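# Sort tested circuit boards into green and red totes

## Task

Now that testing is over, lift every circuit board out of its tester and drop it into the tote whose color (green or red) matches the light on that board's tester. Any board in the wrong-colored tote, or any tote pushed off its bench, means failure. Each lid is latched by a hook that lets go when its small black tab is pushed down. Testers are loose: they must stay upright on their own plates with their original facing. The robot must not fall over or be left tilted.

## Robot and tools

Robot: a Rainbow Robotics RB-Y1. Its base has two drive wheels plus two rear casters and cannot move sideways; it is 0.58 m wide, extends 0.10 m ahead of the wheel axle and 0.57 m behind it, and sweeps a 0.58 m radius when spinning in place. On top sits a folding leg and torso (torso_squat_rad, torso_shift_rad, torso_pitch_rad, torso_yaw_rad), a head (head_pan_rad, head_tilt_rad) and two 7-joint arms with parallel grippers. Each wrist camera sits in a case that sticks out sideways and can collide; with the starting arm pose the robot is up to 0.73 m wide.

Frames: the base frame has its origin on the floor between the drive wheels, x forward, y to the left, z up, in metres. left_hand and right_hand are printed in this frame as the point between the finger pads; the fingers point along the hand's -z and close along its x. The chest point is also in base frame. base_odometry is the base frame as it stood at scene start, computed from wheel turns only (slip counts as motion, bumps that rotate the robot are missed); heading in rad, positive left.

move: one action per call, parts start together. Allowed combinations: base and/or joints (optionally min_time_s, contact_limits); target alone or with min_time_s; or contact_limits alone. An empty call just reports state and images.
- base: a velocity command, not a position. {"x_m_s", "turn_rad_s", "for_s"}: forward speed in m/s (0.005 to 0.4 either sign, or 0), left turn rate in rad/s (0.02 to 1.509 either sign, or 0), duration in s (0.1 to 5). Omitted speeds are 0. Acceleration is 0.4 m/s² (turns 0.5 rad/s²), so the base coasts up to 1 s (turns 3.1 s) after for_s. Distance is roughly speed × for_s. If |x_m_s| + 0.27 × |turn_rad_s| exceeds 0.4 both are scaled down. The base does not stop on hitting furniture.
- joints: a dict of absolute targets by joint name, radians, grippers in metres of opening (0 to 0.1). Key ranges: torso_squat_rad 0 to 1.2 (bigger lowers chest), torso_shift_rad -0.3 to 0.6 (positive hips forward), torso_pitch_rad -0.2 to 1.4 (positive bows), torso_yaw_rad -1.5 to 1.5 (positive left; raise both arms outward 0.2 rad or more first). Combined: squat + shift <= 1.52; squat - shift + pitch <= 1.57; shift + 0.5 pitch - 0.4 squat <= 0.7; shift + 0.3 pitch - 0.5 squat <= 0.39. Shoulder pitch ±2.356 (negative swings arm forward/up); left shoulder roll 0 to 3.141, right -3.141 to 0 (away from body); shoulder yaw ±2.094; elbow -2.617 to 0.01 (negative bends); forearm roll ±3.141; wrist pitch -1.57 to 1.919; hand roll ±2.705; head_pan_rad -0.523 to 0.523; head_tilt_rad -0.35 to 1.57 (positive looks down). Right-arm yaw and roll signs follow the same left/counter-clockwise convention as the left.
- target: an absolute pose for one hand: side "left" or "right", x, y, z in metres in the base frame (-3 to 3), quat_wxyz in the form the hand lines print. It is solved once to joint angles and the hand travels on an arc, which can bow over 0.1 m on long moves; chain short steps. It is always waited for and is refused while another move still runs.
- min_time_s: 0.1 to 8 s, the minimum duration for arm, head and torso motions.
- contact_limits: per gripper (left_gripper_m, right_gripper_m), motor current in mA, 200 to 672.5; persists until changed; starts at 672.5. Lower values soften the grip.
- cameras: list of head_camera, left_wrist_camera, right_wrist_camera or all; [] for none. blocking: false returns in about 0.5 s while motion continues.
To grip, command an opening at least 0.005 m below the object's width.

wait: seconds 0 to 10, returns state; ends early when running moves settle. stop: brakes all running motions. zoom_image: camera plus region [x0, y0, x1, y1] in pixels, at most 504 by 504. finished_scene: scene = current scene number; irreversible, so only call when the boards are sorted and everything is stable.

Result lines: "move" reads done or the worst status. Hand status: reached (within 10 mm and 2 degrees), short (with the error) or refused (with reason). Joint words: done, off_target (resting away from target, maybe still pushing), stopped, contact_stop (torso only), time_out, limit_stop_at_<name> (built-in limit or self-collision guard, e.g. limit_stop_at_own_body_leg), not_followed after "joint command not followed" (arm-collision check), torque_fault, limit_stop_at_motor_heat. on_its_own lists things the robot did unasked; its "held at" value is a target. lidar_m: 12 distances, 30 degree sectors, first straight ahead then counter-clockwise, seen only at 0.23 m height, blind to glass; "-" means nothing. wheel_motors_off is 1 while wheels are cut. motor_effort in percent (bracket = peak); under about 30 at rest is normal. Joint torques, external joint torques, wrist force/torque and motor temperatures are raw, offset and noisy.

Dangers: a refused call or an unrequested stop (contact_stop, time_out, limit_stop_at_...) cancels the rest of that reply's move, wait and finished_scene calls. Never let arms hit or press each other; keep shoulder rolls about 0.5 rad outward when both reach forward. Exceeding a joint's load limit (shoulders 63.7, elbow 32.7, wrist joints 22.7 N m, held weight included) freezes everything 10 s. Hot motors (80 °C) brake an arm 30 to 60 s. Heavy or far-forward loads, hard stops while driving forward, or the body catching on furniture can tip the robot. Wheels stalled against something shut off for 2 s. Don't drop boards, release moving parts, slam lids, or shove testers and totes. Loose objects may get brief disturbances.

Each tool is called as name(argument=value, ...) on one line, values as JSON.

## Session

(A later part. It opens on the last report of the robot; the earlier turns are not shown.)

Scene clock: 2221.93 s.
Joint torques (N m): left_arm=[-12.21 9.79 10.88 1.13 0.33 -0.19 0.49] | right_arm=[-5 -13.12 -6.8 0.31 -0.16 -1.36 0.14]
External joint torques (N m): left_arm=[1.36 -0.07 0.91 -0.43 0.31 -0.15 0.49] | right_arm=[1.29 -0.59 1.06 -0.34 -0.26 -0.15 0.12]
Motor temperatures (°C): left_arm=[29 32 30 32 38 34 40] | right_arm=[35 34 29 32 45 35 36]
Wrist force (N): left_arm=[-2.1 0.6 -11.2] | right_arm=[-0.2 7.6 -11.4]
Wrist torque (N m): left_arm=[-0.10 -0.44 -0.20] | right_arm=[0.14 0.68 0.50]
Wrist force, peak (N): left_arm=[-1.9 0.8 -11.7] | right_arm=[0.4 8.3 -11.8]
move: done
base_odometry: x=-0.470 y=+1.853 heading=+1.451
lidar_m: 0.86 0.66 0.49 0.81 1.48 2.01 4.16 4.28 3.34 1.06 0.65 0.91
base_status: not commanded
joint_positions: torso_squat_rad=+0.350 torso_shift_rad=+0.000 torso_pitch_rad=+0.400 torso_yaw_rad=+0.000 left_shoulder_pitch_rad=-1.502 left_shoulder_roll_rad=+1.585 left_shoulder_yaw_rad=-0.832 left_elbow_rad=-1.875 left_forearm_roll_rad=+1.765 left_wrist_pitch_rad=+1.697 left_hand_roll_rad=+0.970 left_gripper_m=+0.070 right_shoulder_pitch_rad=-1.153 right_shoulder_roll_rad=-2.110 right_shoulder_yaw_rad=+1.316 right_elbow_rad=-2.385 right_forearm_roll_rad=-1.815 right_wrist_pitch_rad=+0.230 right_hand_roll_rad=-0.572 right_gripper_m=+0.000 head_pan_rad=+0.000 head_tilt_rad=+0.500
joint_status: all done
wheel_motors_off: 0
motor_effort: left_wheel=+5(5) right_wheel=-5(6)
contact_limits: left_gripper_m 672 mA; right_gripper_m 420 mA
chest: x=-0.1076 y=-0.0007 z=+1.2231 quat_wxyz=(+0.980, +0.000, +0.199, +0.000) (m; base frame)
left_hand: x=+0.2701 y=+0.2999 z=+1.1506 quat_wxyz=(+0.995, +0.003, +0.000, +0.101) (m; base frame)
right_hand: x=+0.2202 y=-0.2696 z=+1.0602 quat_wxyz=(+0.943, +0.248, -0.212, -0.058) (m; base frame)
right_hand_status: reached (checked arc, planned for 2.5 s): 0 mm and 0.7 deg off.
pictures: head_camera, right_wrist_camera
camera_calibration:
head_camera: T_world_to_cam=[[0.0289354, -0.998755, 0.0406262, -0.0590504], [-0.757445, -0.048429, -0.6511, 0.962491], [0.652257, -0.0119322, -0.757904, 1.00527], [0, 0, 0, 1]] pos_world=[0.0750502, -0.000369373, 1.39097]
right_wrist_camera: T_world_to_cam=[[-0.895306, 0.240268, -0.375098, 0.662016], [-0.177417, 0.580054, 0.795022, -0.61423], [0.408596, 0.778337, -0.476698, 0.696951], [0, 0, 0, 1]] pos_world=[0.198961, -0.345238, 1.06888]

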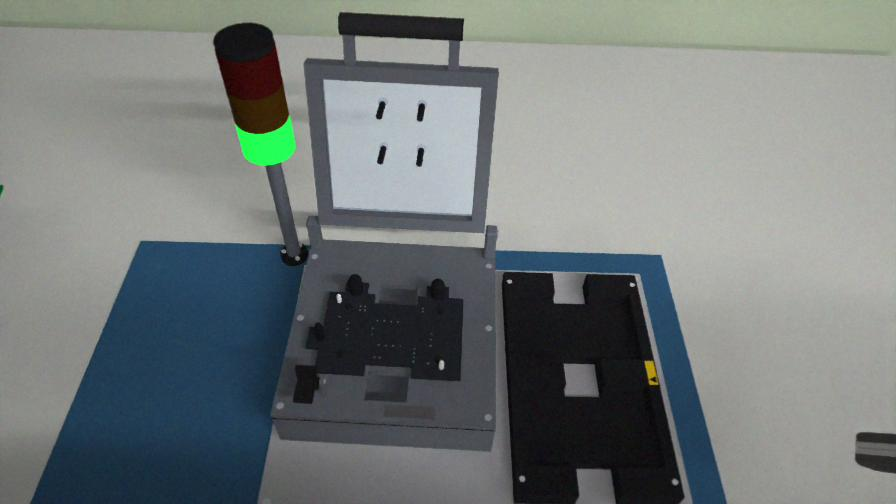

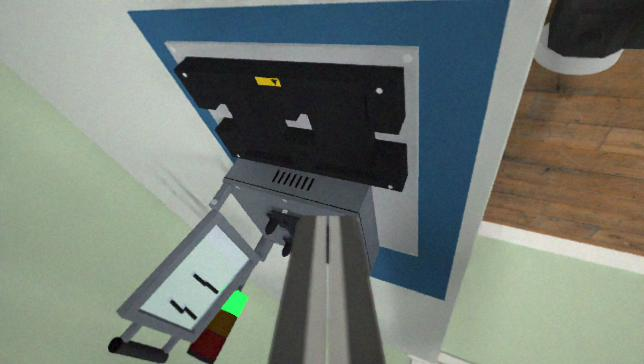

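move(base={"x_m_s":-0.25,"for_s":4}, cameras=[])

move(joints={"torso_pitch_rad":0.15}, min_time_s=1.5, cameras=["head_camera","left_wrist_camera"])

move(base={"turn_rad_s":-0.5,"for_s":4.86}, cameras=["head_camera","left_wrist_camera"])

Scene clock: 2248.83 s.
Joint torques (N m): left_arm=[-12.54 9.77 10.36 1.22 0.3 -0.21 0.43] | right_arm=[-4.66 -12.92 -7.2 0.69 -0.19 -1.31 0.13]
External joint torques (N m): left_arm=[1.04 -0.09 0.4 -0.33 0.28 -0.16 0.43] | right_arm=[1.62 -0.4 0.65 0.04 -0.28 -0.1 0.11]
Motor temperatures (°C): left_arm=[29 32 30 32 38 34 40] | right_arm=[35 34 29 32 45 35 36]
Wrist force (N): left_arm=[-2.2 0.6 -10.9] | right_arm=[-0.3 7.9 -11.7]
Wrist torque (N m): left_arm=[-0.11 -0.45 -0.20] | right_arm=[0.10 0.65 0.48]
Wrist force, peak (N): left_arm=[-2.2 0.8 -11.6] | right_arm=[-0.2 7.9 -12.0]
move: done
base_odometry: x=-0.589 y=+0.860 heading=+1.452
lidar_m: 1.86 1.29 1.48 1.41 1.46 1.98 3.16 3.33 3.35 3.23 1.67 1.34
base_status: done (sent for 4 of 4 s)
joint_positions: torso_squat_rad=+0.350 torso_shift_rad=+0.000 torso_pitch_rad=+0.400 torso_yaw_rad=+0.000 left_shoulder_pitch_rad=-1.502 left_shoulder_roll_rad=+1.585 left_shoulder_yaw_rad=-0.832 left_elbow_rad=-1.875 left_forearm_roll_rad=+1.765 left_wrist_pitch_rad=+1.697 left_hand_roll_rad=+0.970 left_gripper_m=+0.070 right_shoulder_pitch_rad=-1.153 right_shoulder_roll_rad=-2.110 right_shoulder_yaw_rad=+1.316 right_elbow_rad=-2.385 right_forearm_roll_rad=-1.815 right_wrist_pitch_rad=+0.230 right_hand_roll_rad=-0.572 right_gripper_m=+0.000 head_pan_rad=+0.000 head_tilt_rad=+0.500
joint_status: not commanded
wheel_motors_off: 0
motor_effort: left_wheel=+5(22) right_wheel=+0(22)
contact_limits: left_gripper_m 672 mA; right_gripper_m 420 mA
chest: x=-0.1076 y=-0.0007 z=+1.2231 quat_wxyz=(+0.980, +0.000, +0.199, +0.000) (m; base frame)
left_hand: x=+0.2701 y=+0.2999 z=+1.1506 quat_wxyz=(+0.995, +0.003, +0.000, +0.101) (m; base frame)
right_hand: x=+0.2201 y=-0.2696 z=+1.0601 quat_wxyz=(+0.943, +0.248, -0.212, -0.058) (m; base frame)
pictures: none
No camera images: "cameras" was empty.

Scene clock: 2250.63 s.
Joint torques (N m): left_arm=[-12.28 7.13 9.95 2.36 0.04 -0.44 0.38] | right_arm=[-5.56 -9.97 -8.24 2.02 -0.12 -1.66 0.15]
External joint torques (N m): left_arm=[1.12 -0.09 0.46 -0.39 0.36 -0.05 0.4] | right_arm=[1.46 -0.06 0.73 -0.08 -0.31 -0.09 0.12]
Motor temperatures (°C): left_arm=[29 32 30 32 38 34 40] | right_arm=[35 34 29 32 45 35 36]
Wrist force (N): left_arm=[-3.9 1.1 -11.1] | right_arm=[-1.4 7.6 -10.9]
Wrist torque (N m): left_arm=[-0.14 -0.54 -0.19] | right_arm=[0.13 0.61 0.48]
Wrist force, peak (N): left_arm=[-2.6 0.7 -11.6] | right_arm=[-0.1 7.8 -11.7]
move: done
base_odometry: x=-0.589 y=+0.860 heading=+1.452
lidar_m: 1.86 1.29 1.48 1.41 1.46 1.98 3.16 3.32 3.36 3.22 1.67 1.35
base_status: not commanded
joint_positions: torso_squat_rad=+0.350 torso_shift_rad=+0.000 torso_pitch_rad=+0.150 torso_yaw_rad=+0.000 left_shoulder_pitch_rad=-1.502 left_shoulder_roll_rad=+1.585 left_shoulder_yaw_rad=-0.832 left_elbow_rad=-1.875 left_forearm_roll_rad=+1.765 left_wrist_pitch_rad=+1.697 left_hand_roll_rad=+0.970 left_gripper_m=+0.070 right_shoulder_pitch_rad=-1.153 right_shoulder_roll_rad=-2.110 right_shoulder_yaw_rad=+1.316 right_elbow_rad=-2.385 right_forearm_roll_rad=-1.815 right_wrist_pitch_rad=+0.230 right_hand_roll_rad=-0.572 right_gripper_m=+0.000 head_pan_rad=+0.000 head_tilt_rad=+0.500
joint_status: all done
wheel_motors_off: 0
motor_effort: left_wheel=+4(6) right_wheel=-4(4)
contact_limits: left_gripper_m 672 mA; right_gripper_m 420 mA
chest: x=-0.1818 y=-0.0007 z=+1.2440 quat_wxyz=(+0.997, +0.000, +0.075, +0.000) (m; base frame)
left_hand: x=+0.2021 y=+0.2998 z=+1.2672 quat_wxyz=(+0.987, -0.009, -0.124, +0.101) (m; base frame)
right_hand: x=+0.1760 y=-0.2697 z=+1.1672 quat_wxyz=(+0.909, +0.254, -0.328, -0.027) (m; base frame)
pictures: head_camera, left_wrist_camera
camera_calibration:
head_camera: T_world_to_cam=[[0.0178203, -0.998759, 0.0464994, -0.0670944], [-0.572884, -0.0483152, -0.818211, 1.16134], [0.819443, -0.012058, -0.573034, 0.869975], [0, 0, 0, 1]] pos_world=[-0.0463871, -0.000410802, 1.45186]
left_wrist_camera: T_world_to_cam=[[0.948606, 0.216183, 0.23111, -0.550758], [0.0689609, -0.85396, 0.515749, -0.377197], [0.308855, -0.473305, -0.82498, 1.19397], [0, 0, 0, 1]] pos_world=[0.179703, 0.362063, 1.30682]

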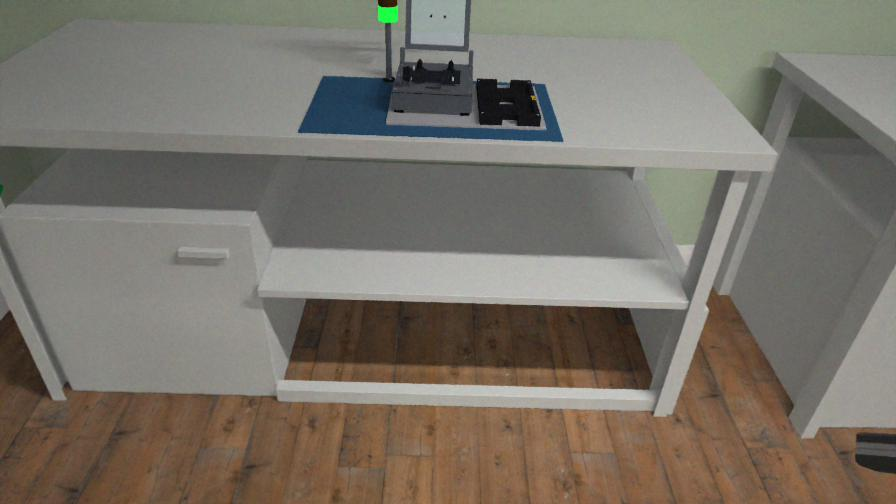

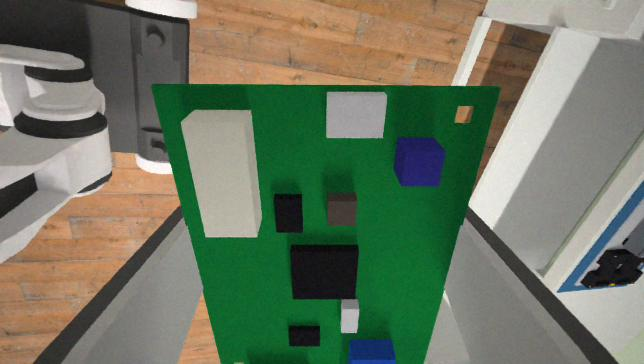

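Scene clock: 2256.83 s.
Joint torques (N m): left_arm=[-12.37 7.1 9.82 2.36 -0.04 -0.43 0.48] | right_arm=[-5.92 -10 -8.41 2 -0.05 -1.61 0.04]
External joint torques (N m): left_arm=[1.03 -0.12 0.33 -0.38 0.28 -0.04 0.49] | right_arm=[1.1 -0.09 0.56 -0.11 -0.24 -0.04 0]
Motor temperatures (°C): left_arm=[29 31 30 32 38 34 40] | right_arm=[35 34 29 32 45 35 36]
Wrist force (N): left_arm=[-3.7 1.1 -10.9] | right_arm=[-1.4 8.0 -10.6]
Wrist torque (N m): left_arm=[-0.14 -0.52 -0.18] | right_arm=[0.07 0.64 0.50]
Wrist force, peak (N): left_arm=[-4.0 1.6 -11.2] | right_arm=[-1.5 8.3 -10.9]
move: done
base_odometry: x=-0.589 y=+0.860 heading=-0.981
lidar_m: 3.82 3.21 3.01 1.53 1.35 1.30 1.35 1.45 1.44 1.60 2.50 3.16
base_status: done (sent for 4.87 of 4.87 s)
joint_positions: torso_squat_rad=+0.350 torso_shift_rad=+0.000 torso_pitch_rad=+0.150 torso_yaw_rad=+0.000 left_shoulder_pitch_rad=-1.502 left_shoulder_roll_rad=+1.585 left_shoulder_yaw_rad=-0.832 left_elbow_rad=-1.875 left_forearm_roll_rad=+1.765 left_wrist_pitch_rad=+1.697 left_hand_roll_rad=+0.970 left_gripper_m=+0.070 right_shoulder_pitch_rad=-1.153 right_shoulder_roll_rad=-2.110 right_shoulder_yaw_rad=+1.316 right_elbow_rad=-2.385 right_forearm_roll_rad=-1.815 right_wrist_pitch_rad=+0.230 right_hand_roll_rad=-0.572 right_gripper_m=+0.000 head_pan_rad=+0.000 head_tilt_rad=+0.500
joint_status: not commanded
wheel_motors_off: 0
motor_effort: left_wheel=+5(28) right_wheel=+0(27)
contact_limits: left_gripper_m 672 mA; right_gripper_m 420 mA
chest: x=-0.1818 y=-0.0007 z=+1.2440 quat_wxyz=(+0.997, +0.000, +0.075, +0.000) (m; base frame)
left_hand: x=+0.2021 y=+0.2999 z=+1.2672 quat_wxyz=(+0.987, -0.009, -0.124, +0.101) (m; base frame)
right_hand: x=+0.1760 y=-0.2696 z=+1.1672 quat_wxyz=(+0.909, +0.254, -0.328, -0.027) (m; base frame)
pictures: head_camera, left_wrist_camera
camera_calibration:
head_camera: T_world_to_cam=[[0.0178277, -0.998758, 0.0465187, -0.0671], [-0.572892, -0.0483352, -0.818204, 1.16133], [0.819437, -0.0120635, -0.573042, 0.869975], [0, 0, 0, 1]] pos_world=[-0.0463751, -0.000388431, 1.45186]
left_wrist_camera: T_world_to_cam=[[0.948607, 0.216194, 0.231096, -0.550754], [0.0689718, -0.853949, 0.515765, -0.3772], [0.308849, -0.473319, -0.824974, 1.19396], [0, 0, 0, 1]] pos_world=[0.179711, 0.362084, 1.30681]

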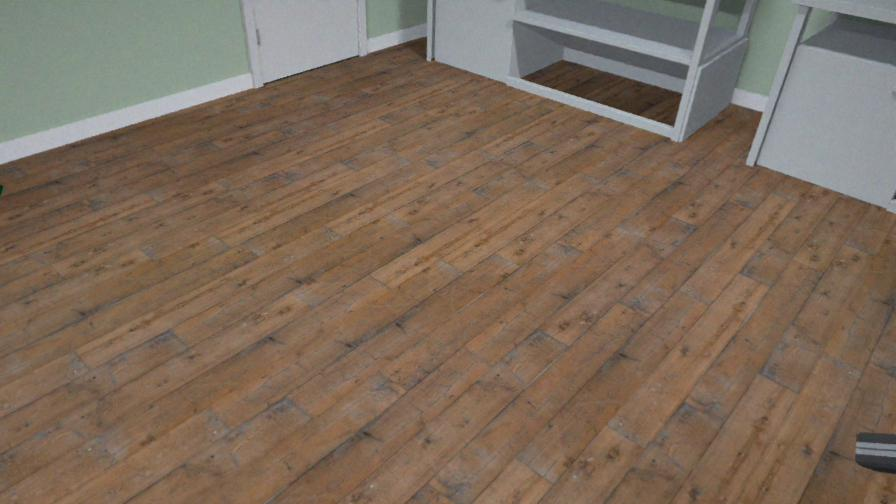

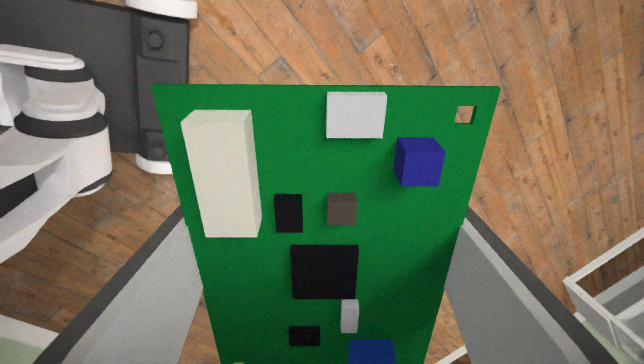

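move(base={"x_m_s":0.3,"for_s":4.5}, cameras=["head_camera"])

Scene clock: 2284.13 s.
Joint torques (N m): left_arm=[-12.54 7.03 9.92 2.38 -0.02 -0.5 0.41] | right_arm=[-5.57 -9.97 -8.57 1.96 -0.12 -1.6 0.18]
External joint torques (N m): left_arm=[0.86 -0.19 0.43 -0.36 0.3 -0.1 0.43] | right_arm=[1.45 -0.06 0.4 -0.14 -0.31 -0.04 0.14]
Motor temperatures (°C): left_arm=[29 31 30 32 38 34 40] | right_arm=[34 34 29 32 45 35 36]
Wrist force (N): left_arm=[-3.9 1.1 -11.1] | right_arm=[-1.6 7.7 -10.8]
Wrist torque (N m): left_arm=[-0.14 -0.54 -0.20] | right_arm=[0.12 0.60 0.48]
Wrist force, peak (N): left_arm=[-3.5 0.9 -11.5] | right_arm=[-1.6 8.4 -10.8]
move: done
base_odometry: x=+0.161 y=-0.262 heading=-0.982
lidar_m: 2.47 2.34 2.32 2.57 2.17 2.22 2.61 2.32 2.31 2.56 2.11 2.09
base_status: done (sent for 4.5 of 4.5 s)
joint_positions: torso_squat_rad=+0.350 torso_shift_rad=+0.000 torso_pitch_rad=+0.150 torso_yaw_rad=+0.000 left_shoulder_pitch_rad=-1.502 left_shoulder_roll_rad=+1.585 left_shoulder_yaw_rad=-0.832 left_elbow_rad=-1.875 left_forearm_roll_rad=+1.765 left_wrist_pitch_rad=+1.697 left_hand_roll_rad=+0.970 left_gripper_m=+0.070 right_shoulder_pitch_rad=-1.153 right_shoulder_roll_rad=-2.110 right_shoulder_yaw_rad=+1.316 right_elbow_rad=-2.385 right_forearm_roll_rad=-1.815 right_wrist_pitch_rad=+0.230 right_hand_roll_rad=-0.572 right_gripper_m=+0.000 head_pan_rad=+0.000 head_tilt_rad=+0.500
joint_status: not commanded
wheel_motors_off: 0
motor_effort: left_wheel=-4(30) right_wheel=-1(28)
contact_limits: left_gripper_m 672 mA; right_gripper_m 420 mA
chest: x=-0.1817 y=-0.0007 z=+1.2440 quat_wxyz=(+0.997, +0.000, +0.075, +0.000) (m; base frame)
left_hand: x=+0.2022 y=+0.2999 z=+1.2672 quat_wxyz=(+0.987, -0.009, -0.124, +0.101) (m; base frame)
right_hand: x=+0.1761 y=-0.2696 z=+1.1672 quat_wxyz=(+0.910, +0.254, -0.328, -0.027) (m; base frame)
pictures: head_camera
camera_calibration:
head_camera: T_world_to_cam=[[0.0178373, -0.998758, 0.046515, -0.0670955], [-0.57306, -0.0483352, -0.818087, 1.16122], [0.819319, -0.0120634, -0.573211, 0.87007], [0, 0, 0, 1]] pos_world=[-0.0462206, -0.000388384, 1.45183]

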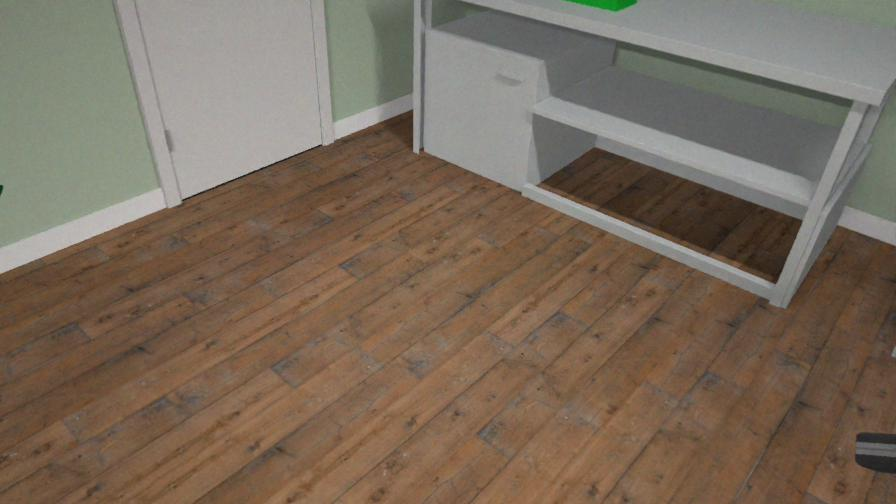

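move(base={"turn_rad_s":0.1,"for_s":0.8}, cameras=[])

move(base={"x_m_s":0.3,"for_s":4.9}, cameras=[])

move(base={"turn_rad_s":-0.3,"for_s":2.63}, cameras=["head_camera"])

Scene clock: 2295.77 s.
Joint torques (N m): left_arm=[-12.29 7.02 9.92 2.36 -0.01 -0.42 0.39] | right_arm=[-5.66 -9.64 -8.3 2.03 -0.1 -1.5 0.14]
External joint torques (N m): left_arm=[1.1 -0.2 0.43 -0.38 0.31 -0.02 0.4] | right_arm=[1.36 0.27 0.67 -0.07 -0.29 0.07 0.11]
Motor temperatures (°C): left_arm=[29 31 30 32 38 34 40] | right_arm=[34 34 29 32 45 35 36]
Wrist force (N): left_arm=[-3.8 1.1 -11.3] | right_arm=[-1.8 7.6 -10.5]
Wrist torque (N m): left_arm=[-0.14 -0.53 -0.18] | right_arm=[0.12 0.55 0.50]
Wrist force, peak (N): left_arm=[-3.7 1.1 -11.4] | right_arm=[-1.8 7.8 -11.1]
move: done
base_odometry: x=+0.161 y=-0.263 heading=-0.902
lidar_m: 2.47 2.32 2.32 2.69 2.16 2.23 2.60 2.31 2.32 2.67 2.10 2.09
base_status: done (sent for 0.8 of 0.8 s)
joint_positions: torso_squat_rad=+0.350 torso_shift_rad=+0.000 torso_pitch_rad=+0.150 torso_yaw_rad=+0.000 left_shoulder_pitch_rad=-1.502 left_shoulder_roll_rad=+1.585 left_shoulder_yaw_rad=-0.832 left_elbow_rad=-1.875 left_forearm_roll_rad=+1.765 left_wrist_pitch_rad=+1.697 left_hand_roll_rad=+0.970 left_gripper_m=+0.070 right_shoulder_pitch_rad=-1.153 right_shoulder_roll_rad=-2.110 right_shoulder_yaw_rad=+1.316 right_elbow_rad=-2.385 right_forearm_roll_rad=-1.815 right_wrist_pitch_rad=+0.230 right_hand_roll_rad=-0.572 right_gripper_m=+0.000 head_pan_rad=+0.000 head_tilt_rad=+0.500
joint_status: not commanded
wheel_motors_off: 0
motor_effort: left_wheel=-4(25) right_wheel=+0(24)
contact_limits: left_gripper_m 672 mA; right_gripper_m 420 mA
chest: x=-0.1818 y=-0.0007 z=+1.2440 quat_wxyz=(+0.997, +0.000, +0.075, +0.000) (m; base frame)
left_hand: x=+0.2022 y=+0.2999 z=+1.2672 quat_wxyz=(+0.987, -0.009, -0.124, +0.101) (m; base frame)
right_hand: x=+0.1760 y=-0.2697 z=+1.1672 quat_wxyz=(+0.910, +0.254, -0.328, -0.027) (m; base frame)
pictures: none
No camera images: "cameras" was empty.

Scene clock: 2301.77 s.
Joint torques (N m): left_arm=[-12.54 6.95 9.79 2.35 -0.05 -0.59 0.39] | right_arm=[-5.49 -9.85 -8.36 1.93 -0.11 -1.69 0.1]
External joint torques (N m): left_arm=[0.86 -0.27 0.3 -0.39 0.27 -0.19 0.41] | right_arm=[1.53 0.06 0.61 -0.17 -0.3 -0.12 0.07]
Motor temperatures (°C): left_arm=[29 31 30 32 38 34 40] | right_arm=[34 34 29 32 45 35 36]
Wrist force (N): left_arm=[-3.8 0.9 -11.1] | right_arm=[-1.7 8.0 -10.7]
Wrist torque (N m): left_arm=[-0.12 -0.52 -0.18] | right_arm=[0.07 0.58 0.49]
Wrist force, peak (N): left_arm=[-3.3 0.9 -11.4] | right_arm=[-1.4 7.9 -11.3]
move: done
base_odometry: x=+1.073 y=-1.416 heading=-0.902
lidar_m: 1.19 1.27 1.26 1.49 2.60 3.25 3.88 3.35 3.13 1.34 1.64 1.08
base_status: done (sent for 4.9 of 4.9 s)
joint_positions: torso_squat_rad=+0.350 torso_shift_rad=+0.000 torso_pitch_rad=+0.150 torso_yaw_rad=+0.000 left_shoulder_pitch_rad=-1.502 left_shoulder_roll_rad=+1.585 left_shoulder_yaw_rad=-0.832 left_elbow_rad=-1.875 left_forearm_roll_rad=+1.765 left_wrist_pitch_rad=+1.697 left_hand_roll_rad=+0.970 left_gripper_m=+0.070 right_shoulder_pitch_rad=-1.153 right_shoulder_roll_rad=-2.110 right_shoulder_yaw_rad=+1.316 right_elbow_rad=-2.385 right_forearm_roll_rad=-1.815 right_wrist_pitch_rad=+0.230 right_hand_roll_rad=-0.572 right_gripper_m=+0.000 head_pan_rad=+0.000 head_tilt_rad=+0.500
joint_status: not commanded
wheel_motors_off: 0
motor_effort: left_wheel=+0(29) right_wheel=-4(24)
contact_limits: left_gripper_m 672 mA; right_gripper_m 420 mA
chest: x=-0.1817 y=-0.0007 z=+1.2440 quat_wxyz=(+0.997, +0.000, +0.075, +0.000) (m; base frame)
left_hand: x=+0.2022 y=+0.2999 z=+1.2672 quat_wxyz=(+0.987, -0.009, -0.124, +0.101) (m; base frame)
right_hand: x=+0.1760 y=-0.2697 z=+1.1672 quat_wxyz=(+0.910, +0.254, -0.328, -0.027) (m; base frame)
pictures: none
No camera images: "cameras" was empty.

Scene clock: 2305.30 s.
Joint torques (N m): left_arm=[-12.42 6.67 9.98 2.35 -0.05 -0.47 0.46] | right_arm=[-5.65 -9.86 -8.21 1.92 -0.11 -1.59 0.03]
External joint torques (N m): left_arm=[0.98 -0.54 0.49 -0.39 0.26 -0.07 0.48] | right_arm=[1.37 0.06 0.77 -0.19 -0.29 -0.03 -0.01]
Motor temperatures (°C): left_arm=[29 31 30 32 38 34 40] | right_arm=[34 34 29 32 45 35 36]
Wrist force (N): left_arm=[-3.7 1.2 -11.2] | right_arm=[-1.7 7.7 -10.5]
Wrist torque (N m): left_arm=[-0.14 -0.53 -0.18] | right_arm=[0.11 0.58 0.48]
Wrist force, peak (N): left_arm=[-3.8 1.1 -11.3] | right_arm=[-1.6 8.0 -11.0]
move: done
base_odometry: x=+1.073 y=-1.416 heading=-1.692
lidar_m: 1.18 1.08 1.32 1.25 1.33 1.82 3.26 3.33 3.48 3.34 1.59 1.30
base_status: done (sent for 2.63 of 2.63 s)
joint_positions: torso_squat_rad=+0.350 torso_shift_rad=+0.000 torso_pitch_rad=+0.150 torso_yaw_rad=+0.000 left_shoulder_pitch_rad=-1.502 left_shoulder_roll_rad=+1.585 left_shoulder_yaw_rad=-0.832 left_elbow_rad=-1.875 left_forearm_roll_rad=+1.765 left_wrist_pitch_rad=+1.697 left_hand_roll_rad=+0.970 left_gripper_m=+0.070 right_shoulder_pitch_rad=-1.153 right_shoulder_roll_rad=-2.110 right_shoulder_yaw_rad=+1.316 right_elbow_rad=-2.385 right_forearm_roll_rad=-1.815 right_wrist_pitch_rad=+0.230 right_hand_roll_rad=-0.572 right_gripper_m=+0.000 head_pan_rad=+0.000 head_tilt_rad=+0.500
joint_status: not commanded
wheel_motors_off: 0
motor_effort: left_wheel=+4(24) right_wheel=+1(24)
contact_limits: left_gripper_m 672 mA; right_gripper_m 420 mA
chest: x=-0.1818 y=-0.0007 z=+1.2440 quat_wxyz=(+0.997, +0.000, +0.075, +0.000) (m; base frame)
left_hand: x=+0.2022 y=+0.2999 z=+1.2672 quat_wxyz=(+0.987, -0.009, -0.124, +0.101) (m; base frame)
right_hand: x=+0.1760 y=-0.2696 z=+1.1672 quat_wxyz=(+0.910, +0.254, -0.328, -0.027) (m; base frame)
pictures: head_camera
camera_calibration:
head_camera: T_world_to_cam=[[0.0178382, -0.998758, 0.0465305, -0.067109], [-0.573007, -0.0483492, -0.818123, 1.16125], [0.819357, -0.0120684, -0.573157, 0.87005], [0, 0, 0, 1]] pos_world=[-0.0462816, -0.000380109, 1.45184]

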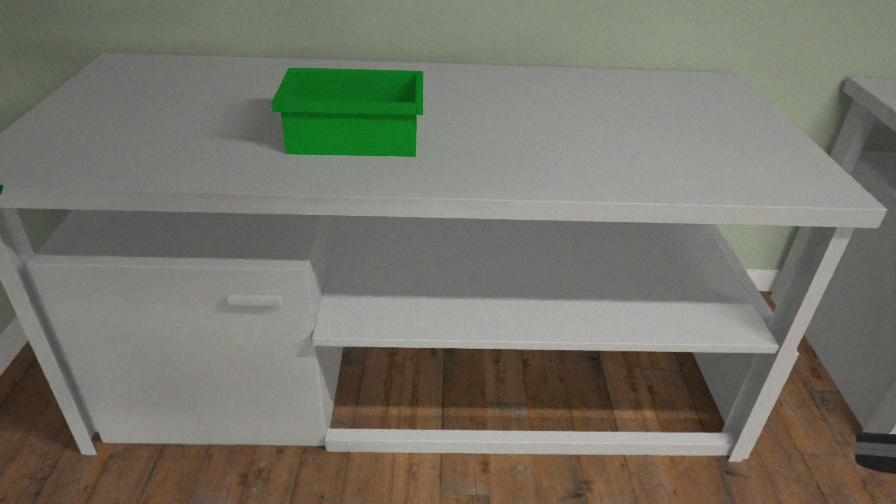

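move(base={"x_m_s":0.2,"for_s":3.5}, cameras=[])

move(joints={"torso_pitch_rad":0.4,"head_tilt_rad":0.6}, min_time_s=1.5, cameras=["head_camera","left_wrist_camera"])

Scene clock: 2318.53 s.
Joint torques (N m): left_arm=[-12.37 7.04 9.75 2.34 -0.06 -0.5 0.33] | right_arm=[-5.61 -9.64 -8.17 2.03 -0.2 -1.64 0.14]
External joint torques (N m): left_arm=[1.03 -0.18 0.26 -0.4 0.25 -0.1 0.34] | right_arm=[1.41 0.27 0.8 -0.07 -0.38 -0.07 0.1]
Motor temperatures (°C): left_arm=[29 31 30 32 38 34 40] | right_arm=[34 34 29 32 45 35 36]
Wrist force (N): left_arm=[-3.7 0.9 -10.8] | right_arm=[-1.6 7.8 -10.4]
Wrist torque (N m): left_arm=[-0.12 -0.52 -0.19] | right_arm=[0.10 0.59 0.49]
Wrist force, peak (N): left_arm=[-3.5 1.0 -11.4] | right_arm=[-1.4 7.9 -11.3]
move: done
base_odometry: x=+0.988 y=-2.111 heading=-1.692
lidar_m: 0.99 0.44 0.47 1.26 1.33 1.84 3.95 4.18 3.48 1.56 0.86 1.05
base_status: done (sent for 3.5 of 3.5 s)
joint_positions: torso_squat_rad=+0.350 torso_shift_rad=+0.000 torso_pitch_rad=+0.150 torso_yaw_rad=+0.000 left_shoulder_pitch_rad=-1.502 left_shoulder_roll_rad=+1.585 left_shoulder_yaw_rad=-0.832 left_elbow_rad=-1.875 left_forearm_roll_rad=+1.765 left_wrist_pitch_rad=+1.697 left_hand_roll_rad=+0.970 left_gripper_m=+0.070 right_shoulder_pitch_rad=-1.153 right_shoulder_roll_rad=-2.110 right_shoulder_yaw_rad=+1.316 right_elbow_rad=-2.385 right_forearm_roll_rad=-1.815 right_wrist_pitch_rad=+0.230 right_hand_roll_rad=-0.572 right_gripper_m=+0.000 head_pan_rad=+0.000 head_tilt_rad=+0.500
joint_status: not commanded
wheel_motors_off: 0
motor_effort: left_wheel=-2(30) right_wheel=+2(27)
contact_limits: left_gripper_m 672 mA; right_gripper_m 420 mA
chest: x=-0.1817 y=-0.0007 z=+1.2440 quat_wxyz=(+0.997, +0.000, +0.075, +0.000) (m; base frame)
left_hand: x=+0.2022 y=+0.2999 z=+1.2671 quat_wxyz=(+0.987, -0.009, -0.124, +0.101) (m; base frame)
right_hand: x=+0.1761 y=-0.2696 z=+1.1672 quat_wxyz=(+0.910, +0.254, -0.328, -0.027) (m; base frame)
pictures: none
No camera images: "cameras" was empty.

Scene clock: 2320.33 s.
Joint torques (N m): left_arm=[-12.91 9.11 10.43 1.39 0.21 -0.11 0.44] | right_arm=[-4.85 -12.14 -7.57 0.73 -0.19 -1.23 0.18]
External joint torques (N m): left_arm=[0.67 -0.76 0.47 -0.16 0.18 -0.06 0.44] | right_arm=[1.43 0.39 0.28 0.08 -0.28 -0.02 0.15]
Motor temperatures (°C): left_arm=[29 31 30 32 38 34 40] | right_arm=[34 34 29 32 45 35 36]
Wrist force (N): left_arm=[-2.4 0.8 -11.1] | right_arm=[-0.4 7.7 -11.3]
Wrist torque (N m): left_arm=[-0.14 -0.48 -0.20] | right_arm=[0.11 0.66 0.51]
Wrist force, peak (N): left_arm=[-2.9 0.8 -11.4] | right_arm=[-0.1 8.0 -11.7]
move: done
base_odometry: x=+0.988 y=-2.111 heading=-1.692
lidar_m: 1.00 0.45 0.48 1.27 1.32 1.84 3.95 4.17 3.48 1.56 0.86 1.04
base_status: not commanded
joint_positions: torso_squat_rad=+0.350 torso_shift_rad=+0.000 torso_pitch_rad=+0.400 torso_yaw_rad=+0.000 left_shoulder_pitch_rad=-1.502 left_shoulder_roll_rad=+1.585 left_shoulder_yaw_rad=-0.832 left_elbow_rad=-1.875 left_forearm_roll_rad=+1.765 left_wrist_pitch_rad=+1.697 left_hand_roll_rad=+0.970 left_gripper_m=+0.070 right_shoulder_pitch_rad=-1.153 right_shoulder_roll_rad=-2.110 right_shoulder_yaw_rad=+1.316 right_elbow_rad=-2.385 right_forearm_roll_rad=-1.815 right_wrist_pitch_rad=+0.230 right_hand_roll_rad=-0.572 right_gripper_m=+0.000 head_pan_rad=+0.000 head_tilt_rad=+0.600
joint_status: all done
wheel_motors_off: 0
motor_effort: left_wheel=-3(4) right_wheel=+1(4)
contact_limits: left_gripper_m 672 mA; right_gripper_m 420 mA
chest: x=-0.1075 y=-0.0007 z=+1.2231 quat_wxyz=(+0.980, +0.000, +0.199, +0.000) (m; base frame)
left_hand: x=+0.2702 y=+0.3000 z=+1.1505 quat_wxyz=(+0.995, +0.003, +0.000, +0.101) (m; base frame)
right_hand: x=+0.2202 y=-0.2696 z=+1.0601 quat_wxyz=(+0.943, +0.248, -0.212, -0.058) (m; base frame)
pictures: head_camera, left_wrist_camera
camera_calibration:
head_camera: T_world_to_cam=[[0.0329549, -0.998751, 0.0375458, -0.0546772], [-0.818732, -0.0485226, -0.572122, 0.851506], [0.57323, -0.0118857, -0.819308, 1.09033], [0, 0, 0, 1]] pos_world=[0.0739489, -0.000332348, 1.38253]
left_wrist_camera: T_world_to_cam=[[0.976238, 0.216429, -0.0108429, -0.317537], [0.19467, -0.853912, 0.482637, -0.317476], [0.0951978, -0.473279, -0.875753, 1.19287], [0, 0, 0, 1]] pos_world=[0.258236, 0.36219, 1.19445]

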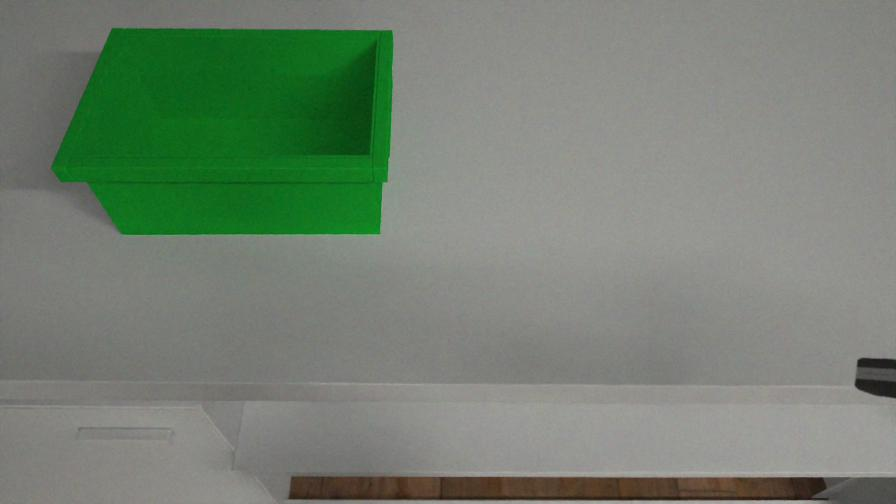

